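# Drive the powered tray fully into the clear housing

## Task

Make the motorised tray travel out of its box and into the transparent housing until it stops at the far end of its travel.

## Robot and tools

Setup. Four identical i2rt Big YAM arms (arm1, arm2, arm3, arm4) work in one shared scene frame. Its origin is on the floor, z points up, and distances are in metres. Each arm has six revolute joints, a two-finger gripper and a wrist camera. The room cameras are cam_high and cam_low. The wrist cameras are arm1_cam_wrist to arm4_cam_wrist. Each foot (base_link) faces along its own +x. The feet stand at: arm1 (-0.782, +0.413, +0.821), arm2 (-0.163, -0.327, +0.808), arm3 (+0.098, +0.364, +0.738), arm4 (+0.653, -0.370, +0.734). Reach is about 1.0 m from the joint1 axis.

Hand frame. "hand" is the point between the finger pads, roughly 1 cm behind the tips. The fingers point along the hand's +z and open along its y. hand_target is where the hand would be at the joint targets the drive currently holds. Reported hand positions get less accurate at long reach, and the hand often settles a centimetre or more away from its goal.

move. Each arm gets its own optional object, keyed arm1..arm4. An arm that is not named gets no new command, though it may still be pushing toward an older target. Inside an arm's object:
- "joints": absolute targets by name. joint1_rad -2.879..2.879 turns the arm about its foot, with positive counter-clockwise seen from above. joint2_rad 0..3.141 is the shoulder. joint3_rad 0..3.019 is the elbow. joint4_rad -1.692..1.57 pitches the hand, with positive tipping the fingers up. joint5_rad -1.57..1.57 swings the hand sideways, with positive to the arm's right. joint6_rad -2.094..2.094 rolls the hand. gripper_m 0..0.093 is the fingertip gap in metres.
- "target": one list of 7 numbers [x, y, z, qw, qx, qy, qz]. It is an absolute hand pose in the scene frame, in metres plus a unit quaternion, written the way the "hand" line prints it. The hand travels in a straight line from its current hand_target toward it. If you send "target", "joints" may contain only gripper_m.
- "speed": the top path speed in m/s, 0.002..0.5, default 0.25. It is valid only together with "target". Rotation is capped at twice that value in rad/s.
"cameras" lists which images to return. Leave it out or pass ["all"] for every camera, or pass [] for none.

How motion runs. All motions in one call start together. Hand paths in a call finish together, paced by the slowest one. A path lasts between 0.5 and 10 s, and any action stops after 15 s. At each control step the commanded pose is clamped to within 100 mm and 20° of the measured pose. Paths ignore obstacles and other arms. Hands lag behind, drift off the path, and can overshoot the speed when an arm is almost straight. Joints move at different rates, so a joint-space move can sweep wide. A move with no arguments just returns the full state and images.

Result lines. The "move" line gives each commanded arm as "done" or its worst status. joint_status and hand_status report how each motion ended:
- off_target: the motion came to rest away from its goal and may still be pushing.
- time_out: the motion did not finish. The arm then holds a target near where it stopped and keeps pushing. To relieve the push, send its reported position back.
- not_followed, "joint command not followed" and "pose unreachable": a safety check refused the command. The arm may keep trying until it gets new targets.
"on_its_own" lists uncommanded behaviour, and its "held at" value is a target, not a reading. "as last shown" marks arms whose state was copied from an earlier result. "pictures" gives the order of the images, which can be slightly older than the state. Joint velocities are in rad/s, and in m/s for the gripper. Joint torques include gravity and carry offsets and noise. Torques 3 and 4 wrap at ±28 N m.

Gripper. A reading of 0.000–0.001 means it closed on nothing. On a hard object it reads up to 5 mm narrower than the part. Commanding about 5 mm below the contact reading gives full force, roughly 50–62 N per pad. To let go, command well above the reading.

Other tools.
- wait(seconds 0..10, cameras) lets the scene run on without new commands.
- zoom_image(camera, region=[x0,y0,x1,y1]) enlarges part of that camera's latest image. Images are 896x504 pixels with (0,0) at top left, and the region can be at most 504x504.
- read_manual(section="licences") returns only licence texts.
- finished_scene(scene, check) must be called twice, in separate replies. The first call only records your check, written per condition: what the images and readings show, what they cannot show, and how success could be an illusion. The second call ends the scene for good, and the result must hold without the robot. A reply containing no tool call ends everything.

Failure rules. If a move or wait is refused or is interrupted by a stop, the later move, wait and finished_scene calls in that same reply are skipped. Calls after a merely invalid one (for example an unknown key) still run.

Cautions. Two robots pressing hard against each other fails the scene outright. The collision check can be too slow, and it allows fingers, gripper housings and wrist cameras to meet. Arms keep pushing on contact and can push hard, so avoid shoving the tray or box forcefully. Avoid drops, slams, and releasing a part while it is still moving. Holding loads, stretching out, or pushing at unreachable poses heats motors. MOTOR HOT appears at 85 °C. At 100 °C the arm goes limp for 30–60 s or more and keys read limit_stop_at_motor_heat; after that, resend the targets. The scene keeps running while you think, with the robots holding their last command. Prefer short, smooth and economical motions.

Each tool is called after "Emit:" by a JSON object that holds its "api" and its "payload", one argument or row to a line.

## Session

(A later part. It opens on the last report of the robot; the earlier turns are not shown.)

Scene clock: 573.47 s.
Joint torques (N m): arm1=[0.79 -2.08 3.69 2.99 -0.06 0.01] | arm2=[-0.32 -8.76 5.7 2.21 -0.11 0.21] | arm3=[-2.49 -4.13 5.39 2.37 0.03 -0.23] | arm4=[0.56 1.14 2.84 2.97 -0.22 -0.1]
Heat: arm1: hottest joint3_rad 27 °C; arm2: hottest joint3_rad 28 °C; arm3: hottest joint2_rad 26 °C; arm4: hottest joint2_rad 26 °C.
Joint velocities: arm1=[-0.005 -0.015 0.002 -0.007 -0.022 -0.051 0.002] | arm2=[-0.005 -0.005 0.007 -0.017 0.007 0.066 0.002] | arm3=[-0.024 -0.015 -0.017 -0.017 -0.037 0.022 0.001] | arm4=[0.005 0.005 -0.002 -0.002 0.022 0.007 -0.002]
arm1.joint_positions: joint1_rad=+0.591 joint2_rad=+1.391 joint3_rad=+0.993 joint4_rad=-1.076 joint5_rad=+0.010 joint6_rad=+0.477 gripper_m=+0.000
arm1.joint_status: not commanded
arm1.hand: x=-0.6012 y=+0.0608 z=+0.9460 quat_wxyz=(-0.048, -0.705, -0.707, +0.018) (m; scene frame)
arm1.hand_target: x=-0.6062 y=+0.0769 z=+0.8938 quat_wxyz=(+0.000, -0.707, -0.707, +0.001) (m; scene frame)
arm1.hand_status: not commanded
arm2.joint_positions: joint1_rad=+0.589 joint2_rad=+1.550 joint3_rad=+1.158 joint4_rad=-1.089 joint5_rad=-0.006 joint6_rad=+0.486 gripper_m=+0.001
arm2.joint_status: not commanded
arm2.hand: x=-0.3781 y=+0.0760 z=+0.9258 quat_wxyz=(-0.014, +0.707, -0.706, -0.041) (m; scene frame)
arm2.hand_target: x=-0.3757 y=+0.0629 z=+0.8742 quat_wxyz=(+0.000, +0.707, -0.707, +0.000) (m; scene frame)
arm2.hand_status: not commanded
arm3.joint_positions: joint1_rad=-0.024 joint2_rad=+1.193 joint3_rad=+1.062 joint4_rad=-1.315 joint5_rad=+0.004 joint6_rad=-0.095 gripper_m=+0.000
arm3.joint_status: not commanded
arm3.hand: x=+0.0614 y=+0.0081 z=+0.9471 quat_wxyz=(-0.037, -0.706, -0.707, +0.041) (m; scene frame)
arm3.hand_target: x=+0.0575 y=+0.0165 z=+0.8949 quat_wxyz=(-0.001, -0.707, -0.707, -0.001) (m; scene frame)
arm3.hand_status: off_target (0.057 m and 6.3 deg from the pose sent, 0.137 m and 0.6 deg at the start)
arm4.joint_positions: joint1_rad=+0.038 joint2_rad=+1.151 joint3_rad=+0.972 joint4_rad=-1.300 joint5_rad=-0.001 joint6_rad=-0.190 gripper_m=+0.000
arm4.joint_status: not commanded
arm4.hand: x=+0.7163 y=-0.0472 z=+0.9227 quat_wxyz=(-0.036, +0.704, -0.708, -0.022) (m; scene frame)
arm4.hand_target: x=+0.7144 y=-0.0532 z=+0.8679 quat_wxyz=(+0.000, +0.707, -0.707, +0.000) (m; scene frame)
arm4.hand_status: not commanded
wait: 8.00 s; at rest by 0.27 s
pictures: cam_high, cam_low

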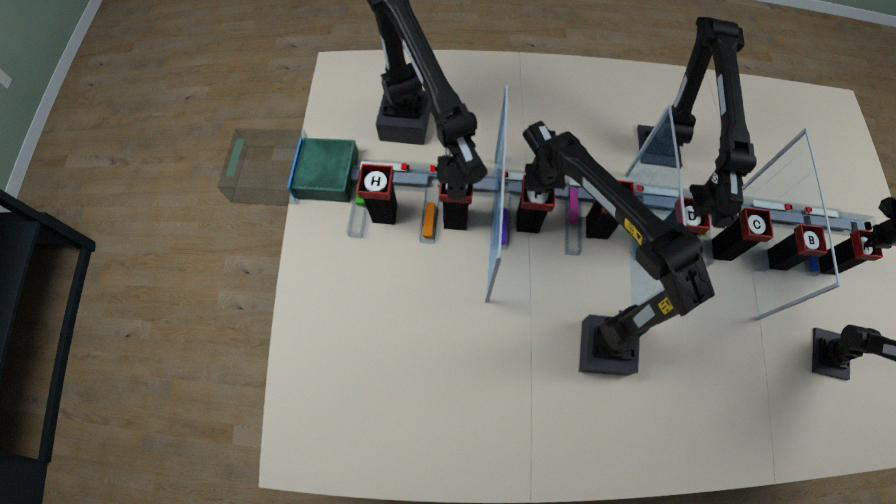

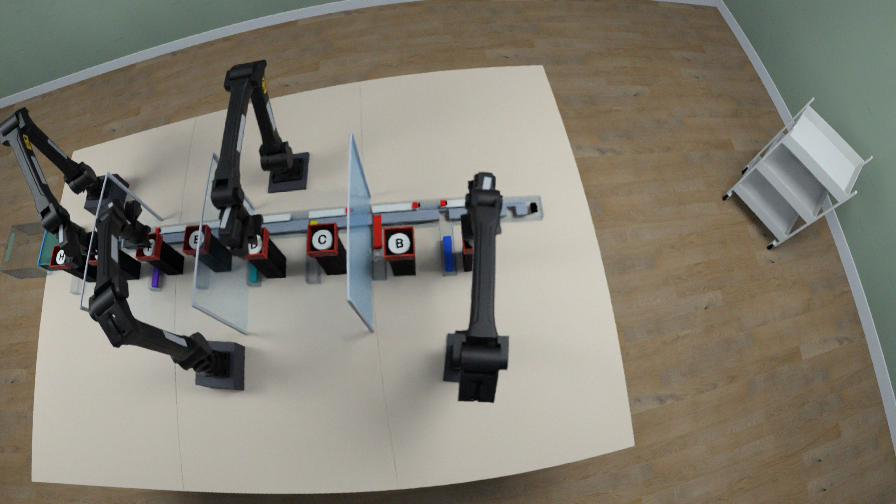

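Emit:
{"api": "move", "payload": {
  "arm1": {"target": [-0.602, 0.070, 1.03, 0, 0.7071, 0.7071, 0], "speed": 0.35},
  "arm3": {"target": [0.058, 0.005, 1.03, 0, 0.7071, 0.7071, 0], "speed": 0.35},
  "arm4": {"target": [0.716, -0.045, 1.03, 0, -0.7071, 0.7071, 0], "speed": 0.35},
  "cameras": []
}}

Emit:
{"api": "move", "payload": {
  "arm1": {"target": [-0.818, 0.078, 1.03, 0, 0.7071, 0.7071, 0], "speed": 0.35},
  "arm3": {"target": [0.272, -0.011, 1.03, 0, 0.7071, 0.7071, 0], "speed": 0.35},
  "arm4": {"target": [0.496, -0.034, 1.03, 0, -0.7071, 0.7071, 0], "speed": 0.35},
  "cameras": []
}}

Emit:
{"api": "move", "payload": {
  "arm1": {"target": [-0.818, 0.082, 0.878, 0, 0.7071, 0.7071, 0], "speed": 0.2},
  "arm3": {"target": [0.272, -0.011, 0.878, 0, 0.7071, 0.7071, 0], "speed": 0.2},
  "arm4": {"target": [0.496, -0.036, 0.852, 0, -0.7071, 0.7071, 0], "speed": 0.2},
  "cameras": ["cam_high", "cam_low"]
}}

Scene clock: 575.43 s.
Joint torques (N m): arm1=[1.08 -8.7 11.52 0.43 -0.05 0] | arm2=[0.09 -9 5.6 2.24 -0.1 0.23] | arm3=[-1.79 -9.76 14.94 0.02 0.03 -0.14] | arm4=[0.44 -5.89 15.98 -0.54 -0.17 -0.13]
Heat: arm1: hottest joint3_rad 27 °C; arm2: hottest joint3_rad 28 °C; arm3: hottest joint2_rad 26 °C; arm4: hottest joint2_rad 26 °C.
move: arm1 off_target; arm3 off_target; arm4 off_target
Joint velocities: arm1=[-0.005 0.005 -0.007 -0.002 -0.051 0.007 0] | arm2=[-0.015 0.005 -0.007 0.002 -0.051 -0.007 -0.001] | arm3=[-0.015 0.005 -0.002 0.002 -0.051 0.037 -0.001] | arm4=[0.005 -0.005 0.002 0.007 0.022 0.037 0]
arm1.joint_positions: joint1_rad=+0.591 joint2_rad=+1.376 joint3_rad=+1.155 joint4_rad=-1.405 joint5_rad=+0.007 joint6_rad=+0.481 gripper_m=+0.000
arm1.joint_status: not commanded
arm1.hand: x=-0.6115 y=+0.0811 z=+1.0096 quat_wxyz=(+0.023, -0.707, -0.707, -0.006) (m; scene frame)
arm1.hand_target: x=-0.6017 y=+0.0696 z=+1.0303 quat_wxyz=(+0.000, -0.708, -0.707, -0.001) (m; scene frame)
arm1.hand_status: off_target (0.025 m and 2.8 deg from the pose sent, 0.085 m and 5.9 deg at the start)
arm2: as last shown
arm3.joint_positions: joint1_rad=-0.024 joint2_rad=+1.243 joint3_rad=+1.303 joint4_rad=-1.627 joint5_rad=+0.007 joint6_rad=-0.095 gripper_m=+0.000
arm3.joint_status: not commanded
arm3.hand: x=+0.0610 y=+0.0151 z=+1.0213 quat_wxyz=(+0.002, -0.706, -0.708, -0.005) (m; scene frame)
arm3.hand_target: x=+0.0579 y=+0.0039 z=+1.0303 quat_wxyz=(+0.000, -0.707, -0.707, +0.000) (m; scene frame)
arm3.hand_status: off_target (0.014 m and 0.6 deg from the pose sent, 0.083 m and 6.3 deg at the start)
arm4.joint_positions: joint1_rad=+0.038 joint2_rad=+1.186 joint3_rad=+1.223 joint4_rad=-1.646 joint5_rad=-0.002 joint6_rad=-0.190 gripper_m=+0.000
arm4.joint_status: not commanded
arm4.hand: x=+0.7134 y=-0.0594 z=+1.0071 quat_wxyz=(+0.018, +0.705, -0.709, +0.014) (m; scene frame)
arm4.hand_target: x=+0.7158 y=-0.0459 z=+1.0292 quat_wxyz=(+0.000, +0.707, -0.707, +0.000) (m; scene frame)
arm4.hand_status: off_target (0.027 m and 2.6 deg from the pose sent, 0.107 m and 4.9 deg at the start)
pictures: none
No camera images: "cameras" was empty.

Scene clock: 577.23 s.
Joint torques (N m): arm1=[-0.32 -7.06 8.31 0.58 -0.11 -0.18] | arm2=[0.21 -8.59 5.64 2.22 -0.13 0.21] | arm3=[0.09 -12.22 15.31 0.23 0.09 -0.04] | arm4=[1.03 -7.18 16.32 -0.06 0.07 0.05]
Heat: arm1: hottest joint3_rad 27 °C; arm2: hottest joint3_rad 28 °C; arm3: hottest joint2_rad 27 °C; arm4: hottest joint2_rad 26 °C.
move: arm1 done; arm3 off_target; arm4 off_target
Joint velocities: arm1=[-0.024 -0.015 -0.002 -0.002 -0.022 -0.007 0.001] | arm2=[0.015 0.015 -0.002 -0.007 -0.066 0.022 0] | arm3=[-0.005 -0.015 0.002 -0.007 0.037 -0.022 0] | arm4=[-0.005 -0.005 -0.002 0.002 -0.095 0.022 0]
arm1.joint_positions: joint1_rad=+0.021 joint2_rad=+1.230 joint3_rad=+1.075 joint4_rad=-1.414 joint5_rad=-0.003 joint6_rad=-0.089 gripper_m=+0.000
arm1.joint_status: not commanded
arm1.hand: x=-0.8133 y=+0.0782 z=+1.0272 quat_wxyz=(-0.005, -0.707, -0.707, -0.002) (m; scene frame)
arm1.hand_target: x=-0.8149 y=+0.0789 z=+1.0299 quat_wxyz=(-0.007, -0.707, -0.707, -0.003) (m; scene frame)
arm1.hand_status: done (0.005 m and 0.6 deg from the pose sent, 0.208 m and 2.8 deg at the start)
arm2: as last shown
arm3.joint_positions: joint1_rad=+0.517 joint2_rad=+1.385 joint3_rad=+1.427 joint4_rad=-1.627 joint5_rad=+0.026 joint6_rad=+0.441 gripper_m=+0.000
arm3.joint_status: not commanded
arm3.hand: x=+0.2622 y=+0.0002 z=+1.0206 quat_wxyz=(+0.012, -0.704, -0.710, +0.001) (m; scene frame)
arm3.hand_target: x=+0.2699 y=-0.0116 z=+1.0293 quat_wxyz=(+0.004, -0.707, -0.707, +0.006) (m; scene frame)
arm3.hand_status: off_target (0.018 m and 1.5 deg from the pose sent, 0.213 m and 0.6 deg at the start)
arm4.joint_positions: joint1_rad=+0.673 joint2_rad=+1.279 joint3_rad=+1.304 joint4_rad=-1.637 joint5_rad=-0.007 joint6_rad=+0.434 gripper_m=+0.000
arm4.joint_status: not commanded
arm4.hand: x=+0.5029 y=-0.0518 z=+1.0073 quat_wxyz=(+0.012, +0.708, -0.705, +0.022) (m; scene frame)
arm4.hand_target: x=+0.4935 y=-0.0357 z=+1.0298 quat_wxyz=(+0.000, +0.707, -0.707, -0.006) (m; scene frame)
arm4.hand_status: off_target (0.030 m and 2.9 deg from the pose sent, 0.220 m and 2.6 deg at the start)
pictures: none
No camera images: "cameras" was empty.

Scene clock: 578.93 s.
Joint torques (N m): arm1=[-0.32 -0.56 3.41 3.23 0.21 -0.16] | arm2=[0.21 -8.53 5.46 2.19 -0.12 0.22] | arm3=[-1.38 -7.06 6.08 2.24 -0.16 -0.09] | arm4=[0.73 -0.56 3.66 2.67 0.13 0.02]
Heat: arm1: hottest joint3_rad 27 °C; arm2: hottest joint3_rad 28 °C; arm3: hottest joint2_rad 27 °C; arm4: hottest joint2_rad 26 °C.
move: arm1 off_target; arm3 off_target; arm4 off_target
Joint velocities: arm1=[-0.005 -0.005 0.007 -0.002 0.022 0.007 0] | arm2=[-0.015 -0.015 -0.012 0.002 0.007 -0.022 -0.001] | arm3=[-0.005 0.005 -0.002 -0.007 -0.022 -0.037 -0.001] | arm4=[-0.005 -0.015 -0.007 -0.007 0.037 0.051 0]
arm1.joint_positions: joint1_rad=+0.018 joint2_rad=+1.266 joint3_rad=+0.837 joint4_rad=-1.050 joint5_rad=+0.003 joint6_rad=-0.093 gripper_m=+0.000
arm1.joint_status: not commanded
arm1.hand: x=-0.8152 y=+0.0721 z=+0.9305 quat_wxyz=(-0.032, -0.706, -0.706, +0.035) (m; scene frame)
arm1.hand_target: x=-0.8166 y=+0.0902 z=+0.8844 quat_wxyz=(+0.000, -0.707, -0.707, +0.000) (m; scene frame)
arm1.hand_status: off_target (0.053 m and 5.4 deg from the pose sent, 0.149 m and 0.6 deg at the start)
arm2: as last shown
arm3.joint_positions: joint1_rad=+0.517 joint2_rad=+1.360 joint3_rad=+1.173 joint4_rad=-1.274 joint5_rad=+0.020 joint6_rad=+0.441 gripper_m=+0.000
arm3.joint_status: not commanded
arm3.hand: x=+0.2704 y=-0.0112 z=+0.9347 quat_wxyz=(-0.047, -0.704, -0.708, +0.019) (m; scene frame)
arm3.hand_target: x=+0.2684 y=-0.0038 z=+0.8820 quat_wxyz=(+0.000, -0.707, -0.707, +0.000) (m; scene frame)
arm3.hand_status: off_target (0.057 m and 5.9 deg from the pose sent, 0.143 m and 1.5 deg at the start)
arm4.joint_positions: joint1_rad=+0.673 joint2_rad=+1.267 joint3_rad=+1.037 joint4_rad=-1.250 joint5_rad=-0.004 joint6_rad=+0.434 gripper_m=+0.000
arm4.joint_status: not commanded
arm4.hand: x=+0.4962 y=-0.0365 z=+0.9106 quat_wxyz=(-0.012, +0.708, -0.705, -0.039) (m; scene frame)
arm4.hand_target: x=+0.4991 y=-0.0426 z=+0.8572 quat_wxyz=(+0.000, +0.707, -0.707, +0.001) (m; scene frame)
arm4.hand_status: off_target (0.059 m and 4.7 deg from the pose sent, 0.156 m and 2.9 deg at the start)
pictures: cam_high, cam_low

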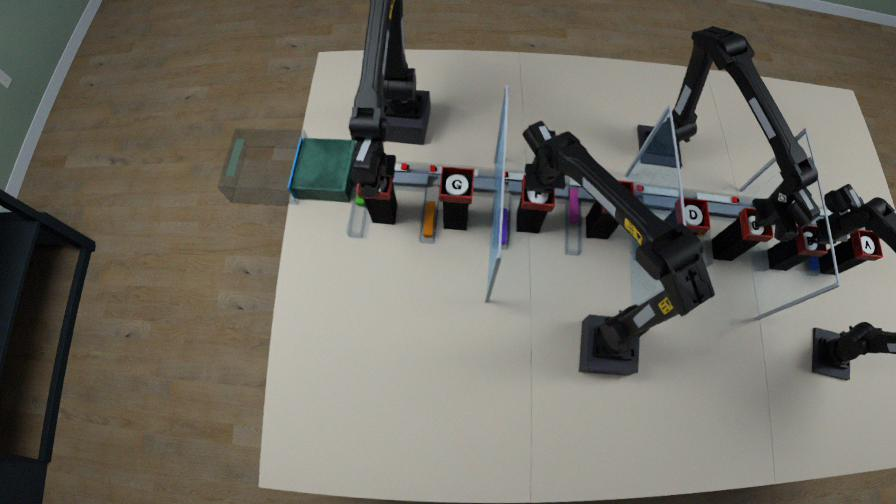

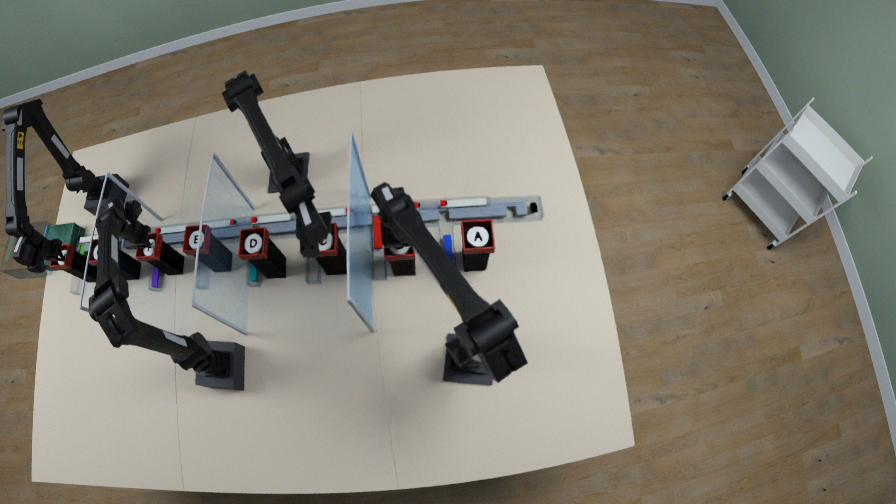

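Emit:
{"api": "wait", "payload": {
  "seconds": 10,
  "cameras": ["cam_high", "cam_low"]
}}

Emit:
{"api": "zoom_image", "payload": {
  "camera": "cam_high",
  "region": [340, 150, 460, 250]
}}

Emit:
{"api": "zoom_image", "payload": {
  "camera": "cam_low",
  "region": [280, 180, 400, 310]
}}

Scene clock: 589.10 s.
Joint torques (N m): arm1=[-0.32 -0.67 3.44 3.19 0.2 -0.15] | arm2=[0.21 -8.76 5.57 2.28 -0.15 0.21] | arm3=[-1.2 -7.18 6.09 2.25 -0.15 -0.08] | arm4=[0.73 -0.62 3.66 2.67 0.13 0.02]
Heat: arm1: hottest joint3_rad 27 °C; arm2: hottest joint3_rad 28 °C; arm3: hottest joint2_rad 27 °C; arm4: hottest joint2_rad 26 °C.
Joint velocities: arm1=[-0.005 -0.005 -0.007 0.012 -0.007 -0.051 0] | arm2=[0.005 -0.005 -0.002 -0.002 -0.051 -0.066 0] | arm3=[-0.005 0.005 0.007 0.017 -0.037 -0.066 -0.001] | arm4=[-0.015 -0.005 0.012 -0.002 0.037 0.022 0]
arm1.joint_positions: joint1_rad=+0.018 joint2_rad=+1.266 joint3_rad=+0.837 joint4_rad=-1.050 joint5_rad=+0.003 joint6_rad=-0.094 gripper_m=+0.000
arm1.joint_status: not commanded
arm1.hand: x=-0.8152 y=+0.0721 z=+0.9305 quat_wxyz=(-0.032, -0.706, -0.706, +0.035) (m; scene frame)
arm1.hand_target: x=-0.8166 y=+0.0902 z=+0.8844 quat_wxyz=(+0.000, -0.707, -0.707, +0.000) (m; scene frame)
arm1.hand_status: off_target (0.053 m and 5.4 deg from the pose sent, 0.149 m and 0.6 deg at the start)
arm2.joint_positions: joint1_rad=+0.589 joint2_rad=+1.550 joint3_rad=+1.158 joint4_rad=-1.089 joint5_rad=-0.006 joint6_rad=+0.486 gripper_m=+0.001
arm2.joint_status: not commanded
arm2.hand: x=-0.3781 y=+0.0760 z=+0.9258 quat_wxyz=(-0.014, +0.707, -0.706, -0.041) (m; scene frame)
arm2.hand_target: x=-0.3757 y=+0.0629 z=+0.8742 quat_wxyz=(+0.000, +0.707, -0.707, +0.000) (m; scene frame)
arm2.hand_status: not commanded
arm3.joint_positions: joint1_rad=+0.517 joint2_rad=+1.360 joint3_rad=+1.173 joint4_rad=-1.274 joint5_rad=+0.020 joint6_rad=+0.441 gripper_m=+0.000
arm3.joint_status: not commanded
arm3.hand: x=+0.2704 y=-0.0112 z=+0.9347 quat_wxyz=(-0.047, -0.704, -0.708, +0.019) (m; scene frame)
arm3.hand_target: x=+0.2684 y=-0.0038 z=+0.8820 quat_wxyz=(+0.000, -0.707, -0.707, +0.000) (m; scene frame)
arm3.hand_status: off_target (0.057 m and 5.9 deg from the pose sent, 0.143 m and 1.5 deg at the start)
arm4.joint_positions: joint1_rad=+0.673 joint2_rad=+1.267 joint3_rad=+1.037 joint4_rad=-1.250 joint5_rad=-0.004 joint6_rad=+0.434 gripper_m=+0.000
arm4.joint_status: not commanded
arm4.hand: x=+0.4962 y=-0.0365 z=+0.9106 quat_wxyz=(-0.012, +0.708, -0.705, -0.039) (m; scene frame)
arm4.hand_target: x=+0.4991 y=-0.0426 z=+0.8572 quat_wxyz=(+0.000, +0.707, -0.707, +0.001) (m; scene frame)
arm4.hand_status: off_target (0.059 m and 4.7 deg from the pose sent, 0.156 m and 2.9 deg at the start)
wait: 10.00 s; at rest by 0.10 s
pictures: cam_high, cam_low

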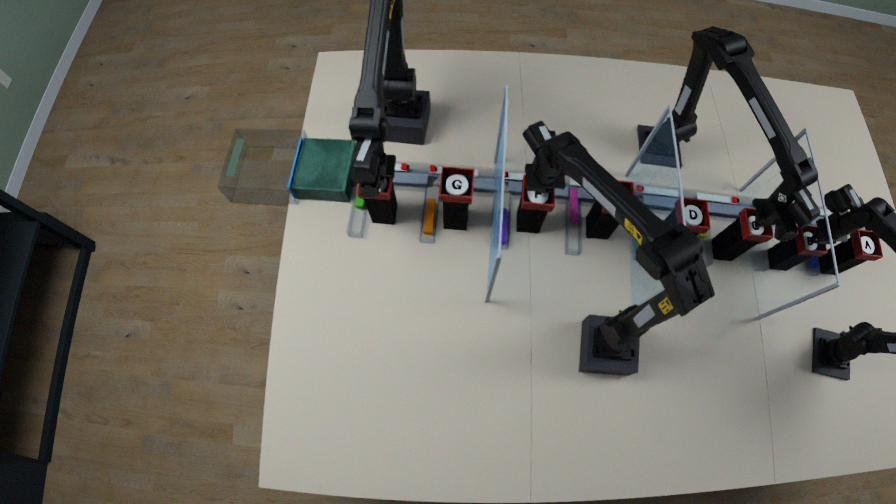

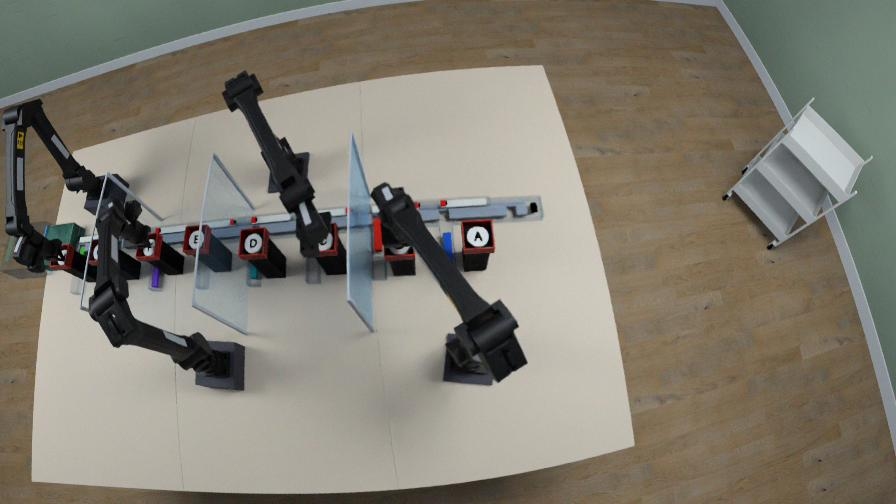

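Scaled by 4.200 from the camera's 896x504 image, which has a finer 1280x720 frame.

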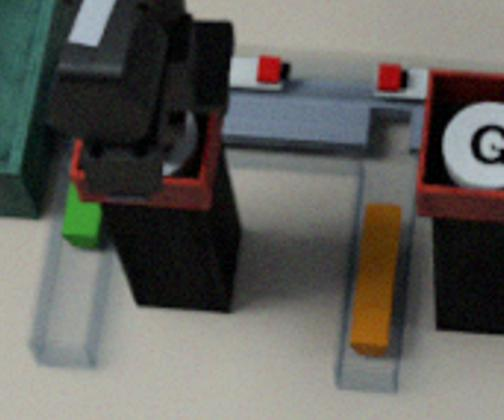

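Scaled by 3.877 from the camera's 896x504 image, which has a finer 1280x720 frame.

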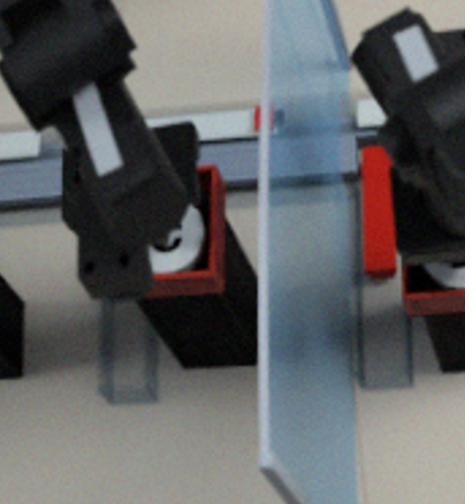

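Emit:
{"api": "wait", "payload": {
  "seconds": 10,
  "cameras": []
}}

Emit:
{"api": "wait", "payload": {
  "seconds": 2.5,
  "cameras": ["cam_high"]
}}

Emit:
{"api": "move", "payload": {
  "arm2": {"target": [-0.379, 0.068, 1.03, 0, -0.7071, 0.7071, 0], "speed": 0.35},
  "cameras": []
}}

Emit:
{"api": "move", "payload": {
  "arm2": {"target": [-0.158, 0.060, 1.03, 0, -0.7071, 0.7071, 0], "speed": 0.35},
  "cameras": []
}}

Emit:
{"api": "move", "payload": {
  "arm2": {"target": [-0.158, 0.059, 0.885, 0, -0.7071, 0.7071, 0], "speed": 0.2},
  "cameras": ["cam_high", "cam_low"]
}}

Scene clock: 599.33 s.
Joint torques (N m): arm1=[-0.32 -0.67 3.41 3.23 0.21 -0.15] | arm2=[0.26 -8.94 5.48 2.28 -0.12 0.2] | arm3=[-1.2 -7 6.06 2.25 -0.16 -0.08] | arm4=[0.73 -0.62 3.66 2.67 0.13 0.01]
Heat: arm1: hottest joint3_rad 27 °C; arm2: hottest joint3_rad 28 °C; arm3: hottest joint2_rad 27 °C; arm4: hottest joint2_rad 26 °C.
Joint velocities: arm1=[-0.015 0.015 -0.007 -0.002 -0.081 -0.022 0.001] | arm2=[0.005 -0.005 -0.012 -0.012 -0.007 -0.022 0] | arm3=[-0.005 -0.005 -0.002 -0.002 0.066 -0.022 0] | arm4=[-0.005 0.005 -0.007 -0.002 -0.022 0.022 -0.001]
arm1.joint_positions: joint1_rad=+0.018 joint2_rad=+1.266 joint3_rad=+0.837 joint4_rad=-1.050 joint5_rad=+0.003 joint6_rad=-0.094 gripper_m=+0.000
arm1.joint_status: not commanded
arm1.hand: x=-0.8152 y=+0.0721 z=+0.9305 quat_wxyz=(-0.032, -0.706, -0.706, +0.035) (m; scene frame)
arm1.hand_target: x=-0.8166 y=+0.0902 z=+0.8844 quat_wxyz=(+0.000, -0.707, -0.707, +0.000) (m; scene frame)
arm1.hand_status: off_target (0.053 m and 5.4 deg from the pose sent, 0.149 m and 0.6 deg at the start)
arm2.joint_positions: joint1_rad=+0.589 joint2_rad=+1.550 joint3_rad=+1.158 joint4_rad=-1.089 joint5_rad=-0.006 joint6_rad=+0.486 gripper_m=+0.001
arm2.joint_status: not commanded
arm2.hand: x=-0.3781 y=+0.0760 z=+0.9258 quat_wxyz=(-0.014, +0.707, -0.706, -0.041) (m; scene frame)
arm2.hand_target: x=-0.3757 y=+0.0629 z=+0.8742 quat_wxyz=(+0.000, +0.707, -0.707, +0.000) (m; scene frame)
arm2.hand_status: not commanded
arm3.joint_positions: joint1_rad=+0.517 joint2_rad=+1.360 joint3_rad=+1.173 joint4_rad=-1.274 joint5_rad=+0.020 joint6_rad=+0.441 gripper_m=+0.000
arm3.joint_status: not commanded
arm3.hand: x=+0.2704 y=-0.0112 z=+0.9347 quat_wxyz=(-0.047, -0.704, -0.708, +0.019) (m; scene frame)
arm3.hand_target: x=+0.2684 y=-0.0038 z=+0.8820 quat_wxyz=(+0.000, -0.707, -0.707, +0.000) (m; scene frame)
arm3.hand_status: off_target (0.057 m and 5.9 deg from the pose sent, 0.143 m and 1.5 deg at the start)
arm4.joint_positions: joint1_rad=+0.673 joint2_rad=+1.267 joint3_rad=+1.037 joint4_rad=-1.250 joint5_rad=-0.004 joint6_rad=+0.434 gripper_m=+0.000
arm4.joint_status: not commanded
arm4.hand: x=+0.4962 y=-0.0365 z=+0.9106 quat_wxyz=(-0.012, +0.708, -0.705, -0.039) (m; scene frame)
arm4.hand_target: x=+0.4991 y=-0.0426 z=+0.8572 quat_wxyz=(+0.000, +0.707, -0.707, +0.001) (m; scene frame)
arm4.hand_status: off_target (0.059 m and 4.7 deg from the pose sent, 0.156 m and 2.9 deg at the start)
wait: 10.00 s; at rest by 0.03 s
pictures: none
No camera images: "cameras" was empty.

Scene clock: 601.83 s.
Joint torques (N m): arm1=[-0.38 -0.5 3.4 3.17 0.2 -0.16] | arm2=[0.09 -9.17 5.56 2.28 -0.11 0.19] | arm3=[-1.26 -7.24 6.05 2.25 -0.16 -0.07] | arm4=[0.67 -0.67 3.66 2.69 0.13 0.01]
Heat: arm1: hottest joint3_rad 27 °C; arm2: hottest joint3_rad 28 °C; arm3: hottest joint2_rad 27 °C; arm4: hottest joint2_rad 26 °C.
Joint velocities: arm1=[0.024 -0.015 0.002 -0.017 -0.066 -0.022 0] | arm2=[-0.015 -0.005 0.007 -0.012 0.051 -0.007 -0.001] | arm3=[-0.015 -0.015 -0.007 -0.012 -0.051 -0.081 -0.001] | arm4=[0.005 -0.005 -0.002 -0.012 0.007 0.037 -0.001]
arm1.joint_positions: joint1_rad=+0.018 joint2_rad=+1.266 joint3_rad=+0.837 joint4_rad=-1.050 joint5_rad=+0.003 joint6_rad=-0.094 gripper_m=+0.000
arm1.joint_status: not commanded
arm1.hand: x=-0.8152 y=+0.0721 z=+0.9305 quat_wxyz=(-0.032, -0.706, -0.706, +0.035) (m; scene frame)
arm1.hand_target: x=-0.8166 y=+0.0902 z=+0.8844 quat_wxyz=(+0.000, -0.707, -0.707, +0.000) (m; scene frame)
arm1.hand_status: off_target (0.053 m and 5.4 deg from the pose sent, 0.149 m and 0.6 deg at the start)
arm2.joint_positions: joint1_rad=+0.589 joint2_rad=+1.550 joint3_rad=+1.158 joint4_rad=-1.089 joint5_rad=-0.006 joint6_rad=+0.486 gripper_m=+0.001
arm2.joint_status: not commanded
arm2.hand: x=-0.3781 y=+0.0760 z=+0.9258 quat_wxyz=(-0.014, +0.707, -0.706, -0.041) (m; scene frame)
arm2.hand_target: x=-0.3757 y=+0.0629 z=+0.8742 quat_wxyz=(+0.000, +0.707, -0.707, +0.000) (m; scene frame)
arm2.hand_status: not commanded
arm3.joint_positions: joint1_rad=+0.517 joint2_rad=+1.360 joint3_rad=+1.173 joint4_rad=-1.274 joint5_rad=+0.020 joint6_rad=+0.441 gripper_m=+0.000
arm3.joint_status: not commanded
arm3.hand: x=+0.2704 y=-0.0112 z=+0.9347 quat_wxyz=(-0.047, -0.704, -0.708, +0.019) (m; scene frame)
arm3.hand_target: x=+0.2684 y=-0.0038 z=+0.8820 quat_wxyz=(+0.000, -0.707, -0.707, +0.000) (m; scene frame)
arm3.hand_status: off_target (0.057 m and 5.9 deg from the pose sent, 0.143 m and 1.5 deg at the start)
arm4.joint_positions: joint1_rad=+0.673 joint2_rad=+1.267 joint3_rad=+1.037 joint4_rad=-1.250 joint5_rad=-0.004 joint6_rad=+0.434 gripper_m=+0.000
arm4.joint_status: not commanded
arm4.hand: x=+0.4962 y=-0.0365 z=+0.9106 quat_wxyz=(-0.012, +0.708, -0.705, -0.039) (m; scene frame)
arm4.hand_target: x=+0.4991 y=-0.0426 z=+0.8572 quat_wxyz=(+0.000, +0.707, -0.707, +0.001) (m; scene frame)
arm4.hand_status: off_target (0.059 m and 4.7 deg from the pose sent, 0.156 m and 2.9 deg at the start)
wait: 2.50 s; at rest by 0.27 s
pictures: cam_high

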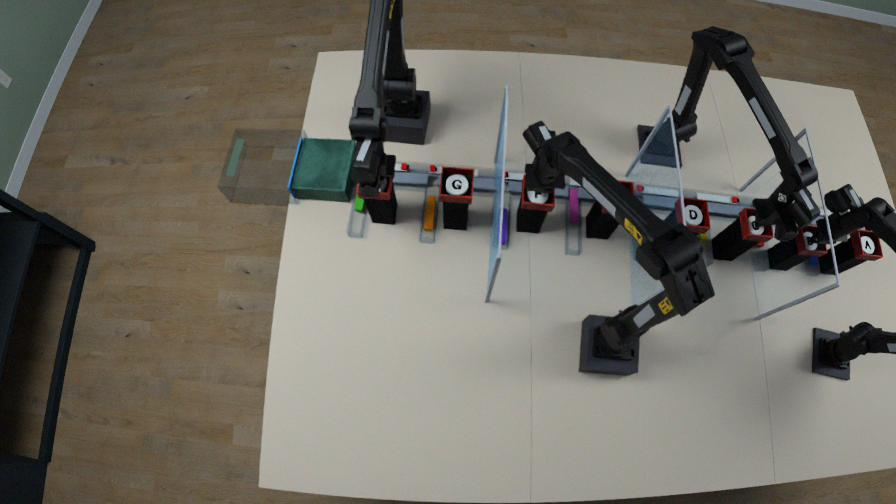

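Scene clock: 603.20 s.
Joint torques (N m): arm1=[-0.38 -0.62 3.41 3.22 0.2 -0.16] | arm2=[-0.09 -15.15 13.57 -0.32 -0.15 0.19] | arm3=[-1.2 -7.24 6.05 2.26 -0.16 -0.08] | arm4=[0.67 -0.67 3.66 2.66 0.13 0.01]
Heat: arm1: hottest joint3_rad 27 °C; arm2: hottest joint3_rad 28 °C; arm3: hottest joint2_rad 27 °C; arm4: hottest joint2_rad 26 °C.
move: arm2 off_target
Joint velocities: arm1=[-0.005 -0.005 -0.002 -0.027 0.066 -0.022 0.001] | arm2=[-0.005 0.015 0.007 0.002 0.007 -0.037 0.001] | arm3=[0.005 0.005 0.007 -0.007 0.007 -0.051 0] | arm4=[-0.005 0.005 -0.002 -0.022 0.022 -0.007 -0.001]
arm1.joint_positions: joint1_rad=+0.018 joint2_rad=+1.266 joint3_rad=+0.837 joint4_rad=-1.050 joint5_rad=+0.003 joint6_rad=-0.094 gripper_m=+0.000
arm1.joint_status: not commanded
arm1.hand: x=-0.8152 y=+0.0721 z=+0.9305 quat_wxyz=(-0.032, -0.706, -0.706, +0.035) (m; scene frame)
arm1.hand_target: x=-0.8166 y=+0.0902 z=+0.8844 quat_wxyz=(+0.000, -0.707, -0.707, +0.000) (m; scene frame)
arm1.hand_status: not commanded
arm2.joint_positions: joint1_rad=+0.589 joint2_rad=+1.515 joint3_rad=+1.365 joint4_rad=-1.443 joint5_rad=-0.006 joint6_rad=+0.486 gripper_m=+0.001
arm2.joint_status: not commanded
arm2.hand: x=-0.3714 y=+0.0616 z=+1.0161 quat_wxyz=(+0.002, +0.707, -0.707, +0.012) (m; scene frame)
arm2.hand_target: x=-0.3792 y=+0.0683 z=+1.0300 quat_wxyz=(+0.000, +0.707, -0.707, +0.000) (m; scene frame)
arm2.hand_status: off_target (0.017 m and 1.4 deg from the pose sent, 0.104 m and 5.0 deg at the start)
arm3.joint_positions: joint1_rad=+0.517 joint2_rad=+1.360 joint3_rad=+1.173 joint4_rad=-1.274 joint5_rad=+0.020 joint6_rad=+0.441 gripper_m=+0.000
arm3.joint_status: not commanded
arm3.hand: x=+0.2704 y=-0.0112 z=+0.9347 quat_wxyz=(-0.047, -0.704, -0.708, +0.019) (m; scene frame)
arm3.hand_target: x=+0.2684 y=-0.0038 z=+0.8820 quat_wxyz=(+0.000, -0.707, -0.707, +0.000) (m; scene frame)
arm3.hand_status: not commanded
arm4.joint_positions: joint1_rad=+0.673 joint2_rad=+1.267 joint3_rad=+1.037 joint4_rad=-1.250 joint5_rad=-0.004 joint6_rad=+0.434 gripper_m=+0.000
arm4.joint_status: not commanded
arm4.hand: x=+0.4962 y=-0.0365 z=+0.9106 quat_wxyz=(-0.012, +0.708, -0.705, -0.039) (m; scene frame)
arm4.hand_target: x=+0.4991 y=-0.0426 z=+0.8572 quat_wxyz=(+0.000, +0.707, -0.707, +0.001) (m; scene frame)
arm4.hand_status: not commanded
pictures: none
No camera images: "cameras" was empty.

Scene clock: 604.97 s.
Joint torques (N m): arm1=[-0.21 -0.67 3.43 3.18 0.2 -0.16] | arm2=[-1.32 -13.8 10.47 -0.18 -0.19 -0.03] | arm3=[-1.26 -7.18 6.08 2.25 -0.17 -0.07] | arm4=[0.67 -0.67 3.64 2.67 0.13 0.02]
Heat: arm1: hottest joint3_rad 27 °C; arm2: hottest joint3_rad 28 °C; arm3: hottest joint2_rad 27 °C; arm4: hottest joint2_rad 26 °C.
move: arm2 done
Joint velocities: arm1=[-0.005 -0.024 -0.002 -0.017 0.007 -0.007 0] | arm2=[-0.015 0.005 -0.007 -0.002 -0.037 -0.037 0.001] | arm3=[-0.005 0.005 -0.017 -0.007 -0.051 -0.007 -0.001] | arm4=[0.005 -0.015 -0.012 0.002 -0.007 -0.037 0]
arm1, arm3, arm4: as last shown
arm2.joint_positions: joint1_rad=+0.092 joint2_rad=+1.363 joint3_rad=+1.229 joint4_rad=-1.443 joint5_rad=-0.012 joint6_rad=-0.012 gripper_m=+0.001
arm2.joint_status: not commanded
arm2.hand: x=-0.1621 y=+0.0592 z=+1.0264 quat_wxyz=(+0.003, +0.707, -0.707, +0.001) (m; scene frame)
arm2.hand_target: x=-0.1584 y=+0.0572 z=+1.0305 quat_wxyz=(+0.003, +0.707, -0.707, -0.001) (m; scene frame)
arm2.hand_status: done (0.006 m and 0.3 deg from the pose sent, 0.214 m and 1.4 deg at the start)
pictures: none
No camera images: "cameras" was empty.

Scene clock: 606.50 s.
Joint torques (N m): arm1=[-0.15 -0.67 3.4 3.23 0.2 -0.15] | arm2=[-0.85 -4.89 4.56 2.44 0.04 0.05] | arm3=[-1.38 -7.18 6.08 2.26 -0.16 -0.07] | arm4=[0.67 -0.67 3.66 2.67 0.13 0.01]
Heat: arm1: hottest joint3_rad 27 °C; arm2: hottest joint3_rad 28 °C; arm3: hottest joint2_rad 27 °C; arm4: hottest joint2_rad 26 °C.
move: arm2 off_target
Joint velocities: arm1=[-0.024 -0.005 -0.007 -0.012 -0.022 0.022 0] | arm2=[-0.005 0.005 0.002 -0.007 -0.022 -0.022 0.001] | arm3=[-0.005 -0.005 0.007 0.012 0.081 -0.007 0] | arm4=[-0.005 -0.005 -0.007 0.007 -0.022 0.007 -0.001]
arm1, arm3, arm4: as last shown
arm2.joint_positions: joint1_rad=+0.092 joint2_rad=+1.365 joint3_rad=+1.009 joint4_rad=-1.113 joint5_rad=-0.012 joint6_rad=-0.013 gripper_m=+0.001
arm2.joint_status: not commanded
arm2.hand: x=-0.1614 y=+0.0664 z=+0.9459 quat_wxyz=(-0.036, +0.707, -0.705, -0.038) (m; scene frame)
arm2.hand_target: x=-0.1585 y=+0.0511 z=+0.8909 quat_wxyz=(+0.001, +0.707, -0.707, +0.000) (m; scene frame)
arm2.hand_status: off_target (0.061 m and 6.0 deg from the pose sent, 0.141 m and 0.3 deg at the start)
pictures: cam_high, cam_low

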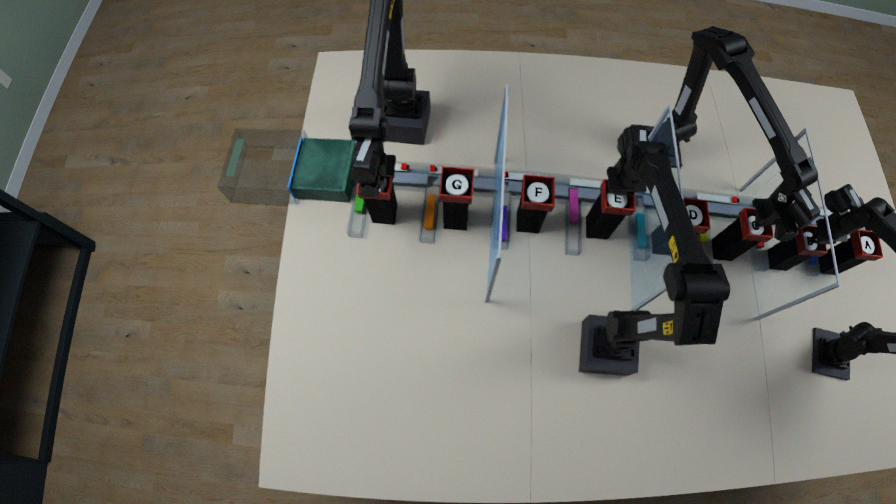

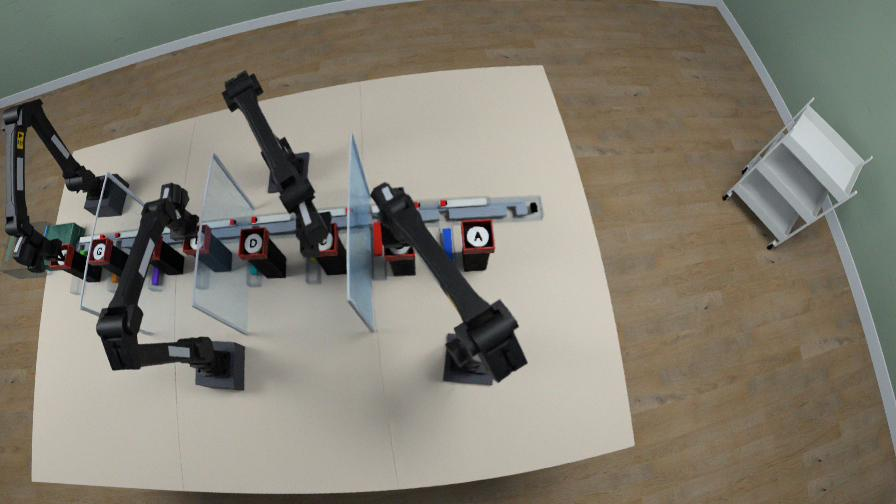

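Emit:
{"api": "wait", "payload": {
  "seconds": 8,
  "cameras": ["cam_high", "cam_low"]
}}

Emit:
{"api": "zoom_image", "payload": {
  "camera": "cam_high",
  "region": [340, 150, 460, 250]
}}

Emit:
{"api": "zoom_image", "payload": {
  "camera": "cam_low",
  "region": [280, 180, 400, 310]
}}

Emit:
{"api": "zoom_image", "payload": {
  "camera": "cam_high",
  "region": [490, 150, 740, 270]
}}

Scene clock: 614.63 s.
Joint torques (N m): arm1=[-0.21 -0.73 3.4 3.19 0.2 -0.16] | arm2=[-1.03 -4.6 4.59 2.45 0.03 0.06] | arm3=[-1.32 -7.18 6.08 2.26 -0.16 -0.08] | arm4=[0.73 -0.62 3.66 2.66 0.13 0.02]
Heat: arm1: hottest joint3_rad 27 °C; arm2: hottest joint3_rad 28 °C; arm3: hottest joint2_rad 27 °C; arm4: hottest joint2_rad 26 °C.
Joint velocities: arm1=[0.015 -0.015 -0.002 -0.012 0.007 0.007 0] | arm2=[0.005 -0.015 0.002 -0.002 0.007 -0.051 0] | arm3=[-0.005 0.005 -0.007 0.012 -0.007 -0.037 0] | arm4=[-0.005 -0.024 -0.007 0.012 -0.037 0.022 0.001]
arm1.joint_positions: joint1_rad=+0.018 joint2_rad=+1.266 joint3_rad=+0.837 joint4_rad=-1.050 joint5_rad=+0.003 joint6_rad=-0.094 gripper_m=+0.000
arm1.joint_status: not commanded
arm1.hand: x=-0.8152 y=+0.0721 z=+0.9305 quat_wxyz=(-0.032, -0.706, -0.706, +0.035) (m; scene frame)
arm1.hand_target: x=-0.8166 y=+0.0902 z=+0.8844 quat_wxyz=(+0.000, -0.707, -0.707, +0.000) (m; scene frame)
arm1.hand_status: not commanded
arm2.joint_positions: joint1_rad=+0.092 joint2_rad=+1.365 joint3_rad=+1.009 joint4_rad=-1.113 joint5_rad=-0.012 joint6_rad=-0.013 gripper_m=+0.001
arm2.joint_status: not commanded
arm2.hand: x=-0.1614 y=+0.0664 z=+0.9459 quat_wxyz=(-0.036, +0.707, -0.705, -0.038) (m; scene frame)
arm2.hand_target: x=-0.1585 y=+0.0511 z=+0.8909 quat_wxyz=(+0.001, +0.707, -0.707, +0.000) (m; scene frame)
arm2.hand_status: off_target (0.061 m and 6.0 deg from the pose sent, 0.141 m and 0.3 deg at the start)
arm3.joint_positions: joint1_rad=+0.517 joint2_rad=+1.360 joint3_rad=+1.173 joint4_rad=-1.274 joint5_rad=+0.020 joint6_rad=+0.441 gripper_m=+0.000
arm3.joint_status: not commanded
arm3.hand: x=+0.2704 y=-0.0112 z=+0.9347 quat_wxyz=(-0.047, -0.704, -0.708, +0.019) (m; scene frame)
arm3.hand_target: x=+0.2684 y=-0.0038 z=+0.8820 quat_wxyz=(+0.000, -0.707, -0.707, +0.000) (m; scene frame)
arm3.hand_status: not commanded
arm4.joint_positions: joint1_rad=+0.673 joint2_rad=+1.267 joint3_rad=+1.037 joint4_rad=-1.250 joint5_rad=-0.004 joint6_rad=+0.434 gripper_m=+0.000
arm4.joint_status: not commanded
arm4.hand: x=+0.4962 y=-0.0365 z=+0.9106 quat_wxyz=(-0.012, +0.708, -0.705, -0.039) (m; scene frame)
arm4.hand_target: x=+0.4991 y=-0.0426 z=+0.8572 quat_wxyz=(+0.000, +0.707, -0.707, +0.001) (m; scene frame)
arm4.hand_status: not commanded
wait: 8.00 s; at rest by 0.13 s
pictures: cam_high, cam_low

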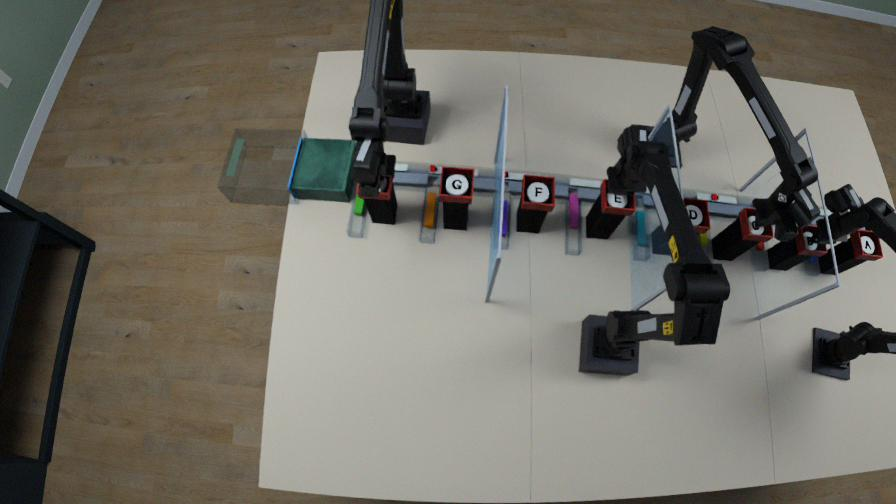

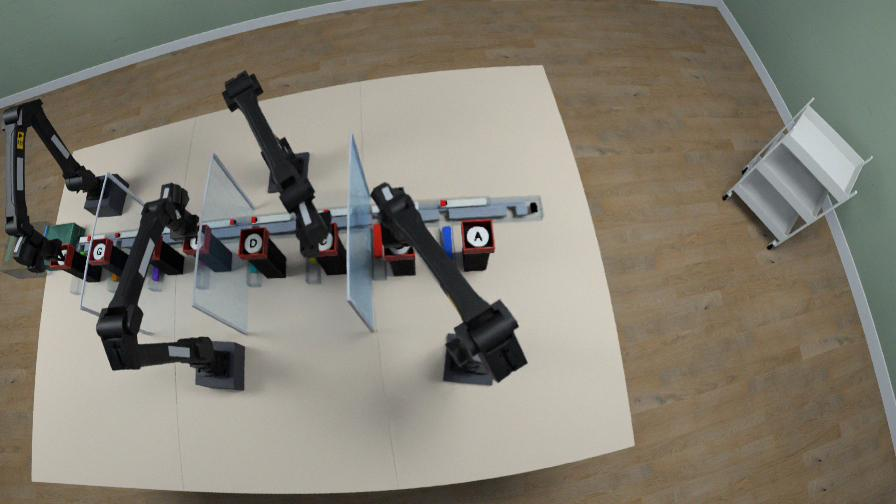

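Scaled by 4.200 from the camera's 896x504 image, which has a finer 1280x720 frame.

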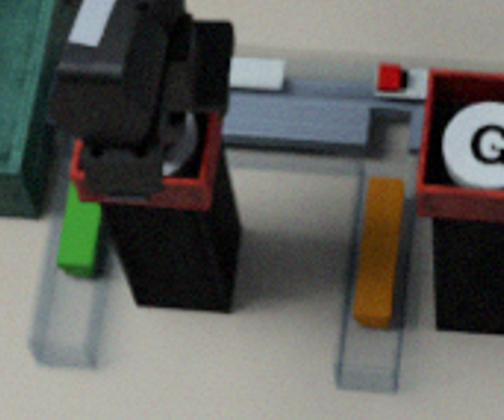

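Scaled by 3.877 from the camera's 896x504 image, which has a finer 1280x720 frame.

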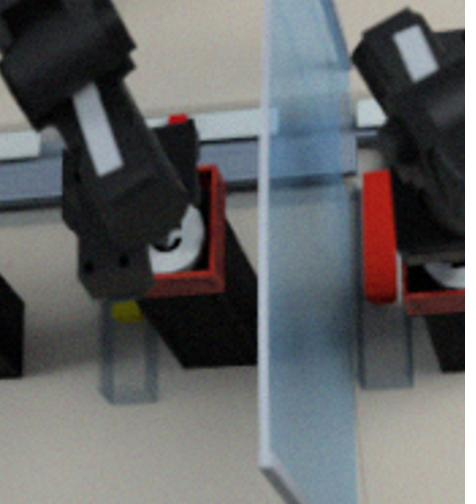

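Scaled by 2.016 from the camera's 896x504 image, which has a finer 1280x720 frame.

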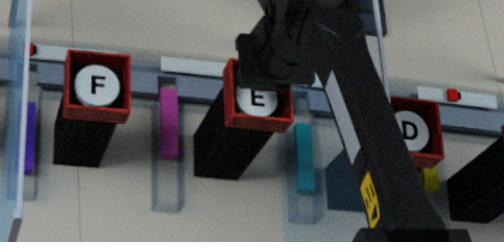

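Emit:
{"api": "wait", "payload": {
  "seconds": 8,
  "cameras": ["cam_high", "cam_low"]
}}

Emit:
{"api": "zoom_image", "payload": {
  "camera": "cam_high",
  "region": [490, 150, 740, 270]
}}

Emit:
{"api": "zoom_image", "payload": {
  "camera": "cam_low",
  "region": [360, 170, 560, 290]
}}

Scene clock: 622.80 s.
Joint torques (N m): arm1=[-0.32 -0.73 3.44 3.25 0.2 -0.17] | arm2=[-0.97 -4.66 4.53 2.44 0.01 0.03] | arm3=[-1.2 -7.18 6.06 2.22 -0.16 -0.07] | arm4=[0.73 -0.62 3.66 2.67 0.13 0.02]
Heat: arm1: hottest joint3_rad 27 °C; arm2: hottest joint3_rad 28 °C; arm3: hottest joint2_rad 27 °C; arm4: hottest joint2_rad 26 °C.
Joint velocities: arm1=[0.005 0.005 -0.012 -0.007 0.007 0.007 0] | arm2=[0.005 0.024 0.007 -0.012 0.066 -0.007 -0.002] | arm3=[0.005 -0.005 0.007 0.002 -0.066 -0.007 0.001] | arm4=[-0.024 -0.005 0.002 -0.007 -0.007 -0.022 0]
arm1.joint_positions: joint1_rad=+0.018 joint2_rad=+1.266 joint3_rad=+0.837 joint4_rad=-1.050 joint5_rad=+0.003 joint6_rad=-0.094 gripper_m=+0.000
arm1.joint_status: not commanded
arm1.hand: x=-0.8152 y=+0.0721 z=+0.9305 quat_wxyz=(-0.032, -0.706, -0.706, +0.035) (m; scene frame)
arm1.hand_target: x=-0.8166 y=+0.0902 z=+0.8844 quat_wxyz=(+0.000, -0.707, -0.707, +0.000) (m; scene frame)
arm1.hand_status: not commanded
arm2.joint_positions: joint1_rad=+0.092 joint2_rad=+1.365 joint3_rad=+1.009 joint4_rad=-1.113 joint5_rad=-0.012 joint6_rad=-0.013 gripper_m=+0.001
arm2.joint_status: not commanded
arm2.hand: x=-0.1614 y=+0.0664 z=+0.9459 quat_wxyz=(-0.036, +0.707, -0.705, -0.038) (m; scene frame)
arm2.hand_target: x=-0.1585 y=+0.0511 z=+0.8909 quat_wxyz=(+0.001, +0.707, -0.707, +0.000) (m; scene frame)
arm2.hand_status: off_target (0.061 m and 6.0 deg from the pose sent, 0.141 m and 0.3 deg at the start)
arm3.joint_positions: joint1_rad=+0.517 joint2_rad=+1.360 joint3_rad=+1.173 joint4_rad=-1.274 joint5_rad=+0.020 joint6_rad=+0.441 gripper_m=+0.000
arm3.joint_status: not commanded
arm3.hand: x=+0.2704 y=-0.0112 z=+0.9347 quat_wxyz=(-0.047, -0.704, -0.708, +0.019) (m; scene frame)
arm3.hand_target: x=+0.2684 y=-0.0038 z=+0.8820 quat_wxyz=(+0.000, -0.707, -0.707, +0.000) (m; scene frame)
arm3.hand_status: not commanded
arm4.joint_positions: joint1_rad=+0.673 joint2_rad=+1.267 joint3_rad=+1.037 joint4_rad=-1.250 joint5_rad=-0.004 joint6_rad=+0.434 gripper_m=+0.000
arm4.joint_status: not commanded
arm4.hand: x=+0.4962 y=-0.0365 z=+0.9106 quat_wxyz=(-0.012, +0.708, -0.705, -0.039) (m; scene frame)
arm4.hand_target: x=+0.4991 y=-0.0426 z=+0.8572 quat_wxyz=(+0.000, +0.707, -0.707, +0.001) (m; scene frame)
arm4.hand_status: not commanded
wait: 8.00 s; at rest by 0.10 s
pictures: cam_high, cam_low

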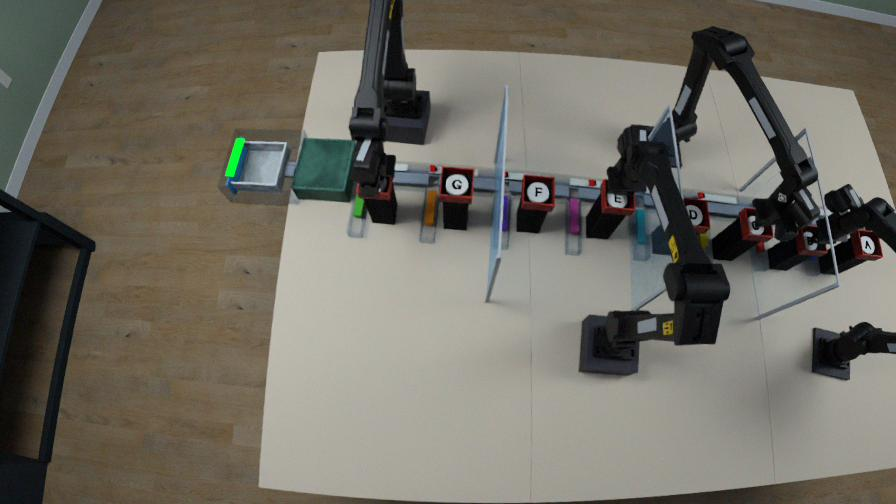

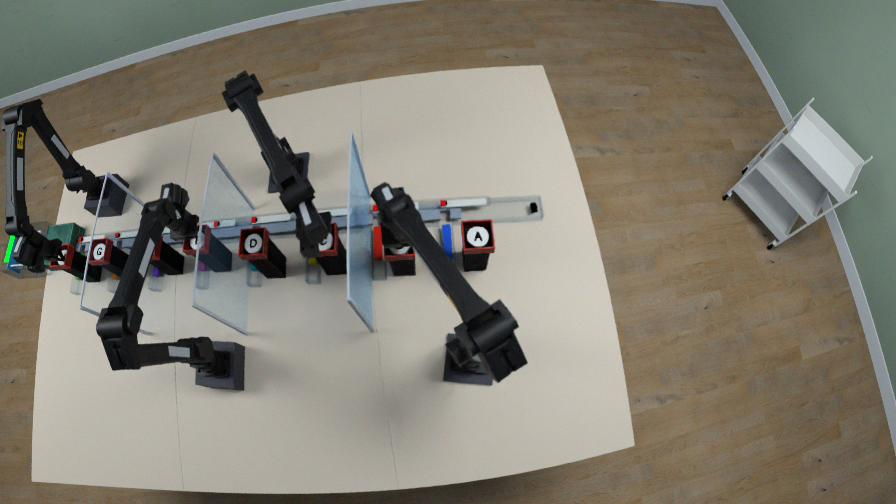

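Scaled by 2.016 from the camera's 896x504 image, which has a finer 1280x720 frame.

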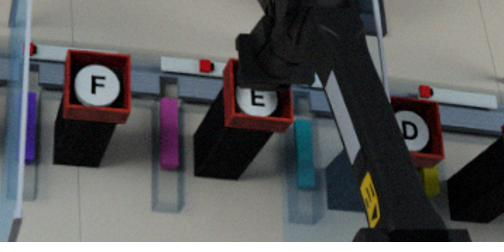

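Scaled by 2.520 from the camera's 896x504 image, which has a finer 1280x720 frame.

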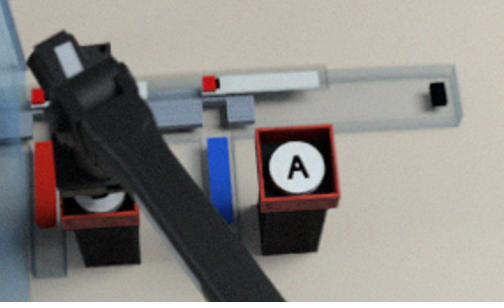

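Emit:
{"api": "zoom_image", "payload": {
  "camera": "cam_high",
  "region": [200, 110, 370, 220]
}}

Emit:
{"api": "wait", "payload": {
  "seconds": 4,
  "cameras": ["cam_high"]
}}

Emit:
{"api": "zoom_image", "payload": {
  "camera": "cam_high",
  "region": [200, 110, 370, 220]
}}

Scaled by 2.965 from the camera's 896x504 image, which has a finer 1280x720 frame.

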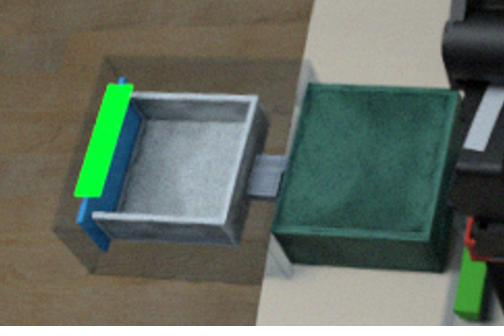

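Scene clock: 626.97 s.
Joint torques (N m): arm1=[-0.21 -0.62 3.38 3.17 0.19 -0.15] | arm2=[-0.97 -4.54 4.6 2.4 0.03 0.06] | arm3=[-1.26 -7.12 6.04 2.24 -0.16 -0.09] | arm4=[0.67 -0.62 3.66 2.67 0.13 0.02]
Heat: arm1: hottest joint3_rad 27 °C; arm2: hottest joint3_rad 28 °C; arm3: hottest joint2_rad 27 °C; arm4: hottest joint2_rad 26 °C.
Joint velocities: arm1=[-0.015 0.024 -0.017 0.002 -0.007 -0.022 0] | arm2=[-0.005 -0.005 -0.012 -0.012 -0.037 -0.066 -0.001] | arm3=[-0.005 -0.005 -0.017 0.012 0.007 -0.007 0.001] | arm4=[-0.015 -0.005 0.017 -0.007 -0.095 0.022 0]
arm1.joint_positions: joint1_rad=+0.018 joint2_rad=+1.266 joint3_rad=+0.837 joint4_rad=-1.050 joint5_rad=+0.003 joint6_rad=-0.094 gripper_m=+0.000
arm1.joint_status: not commanded
arm1.hand: x=-0.8152 y=+0.0721 z=+0.9305 quat_wxyz=(-0.032, -0.706, -0.706, +0.035) (m; scene frame)
arm1.hand_target: x=-0.8166 y=+0.0902 z=+0.8844 quat_wxyz=(+0.000, -0.707, -0.707, +0.000) (m; scene frame)
arm1.hand_status: not commanded
arm2.joint_positions: joint1_rad=+0.092 joint2_rad=+1.365 joint3_rad=+1.009 joint4_rad=-1.113 joint5_rad=-0.012 joint6_rad=-0.013 gripper_m=+0.001
arm2.joint_status: not commanded
arm2.hand: x=-0.1614 y=+0.0664 z=+0.9459 quat_wxyz=(-0.036, +0.707, -0.705, -0.038) (m; scene frame)
arm2.hand_target: x=-0.1585 y=+0.0511 z=+0.8909 quat_wxyz=(+0.001, +0.707, -0.707, +0.000) (m; scene frame)
arm2.hand_status: off_target (0.061 m and 6.0 deg from the pose sent, 0.141 m and 0.3 deg at the start)
arm3.joint_positions: joint1_rad=+0.517 joint2_rad=+1.360 joint3_rad=+1.173 joint4_rad=-1.274 joint5_rad=+0.020 joint6_rad=+0.441 gripper_m=+0.000
arm3.joint_status: not commanded
arm3.hand: x=+0.2704 y=-0.0112 z=+0.9347 quat_wxyz=(-0.047, -0.704, -0.708, +0.019) (m; scene frame)
arm3.hand_target: x=+0.2684 y=-0.0038 z=+0.8820 quat_wxyz=(+0.000, -0.707, -0.707, +0.000) (m; scene frame)
arm3.hand_status: not commanded
arm4.joint_positions: joint1_rad=+0.673 joint2_rad=+1.267 joint3_rad=+1.037 joint4_rad=-1.250 joint5_rad=-0.004 joint6_rad=+0.434 gripper_m=+0.000
arm4.joint_status: not commanded
arm4.hand: x=+0.4962 y=-0.0365 z=+0.9106 quat_wxyz=(-0.012, +0.708, -0.705, -0.039) (m; scene frame)
arm4.hand_target: x=+0.4991 y=-0.0426 z=+0.8572 quat_wxyz=(+0.000, +0.707, -0.707, +0.001) (m; scene frame)
arm4.hand_status: not commanded
wait: 4.00 s; at rest by 0.10 s
pictures: cam_high

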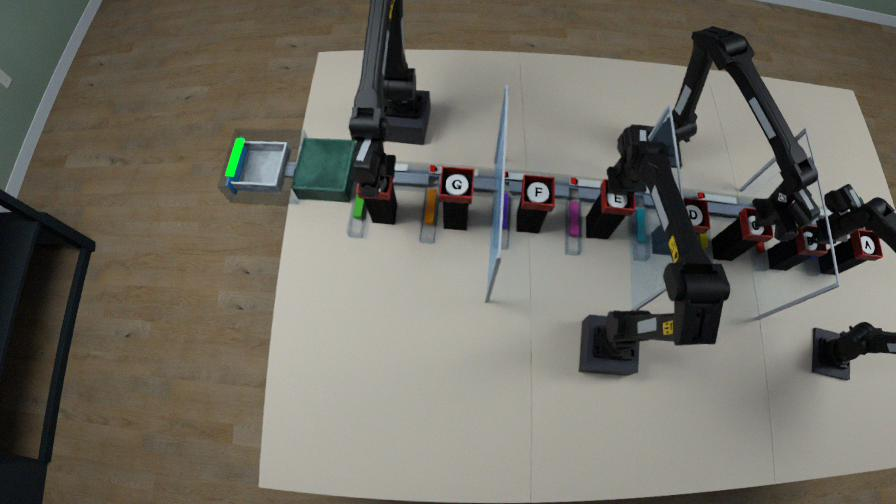

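Scaled by 2.965 from the camera's 896x504 image, which has a finer 1280x720 frame.

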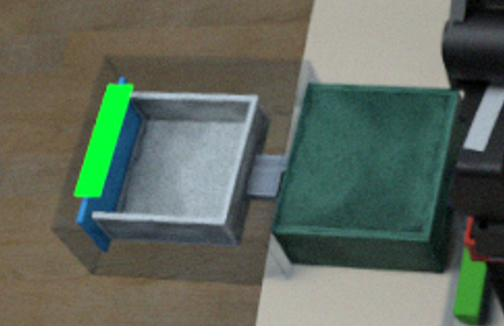

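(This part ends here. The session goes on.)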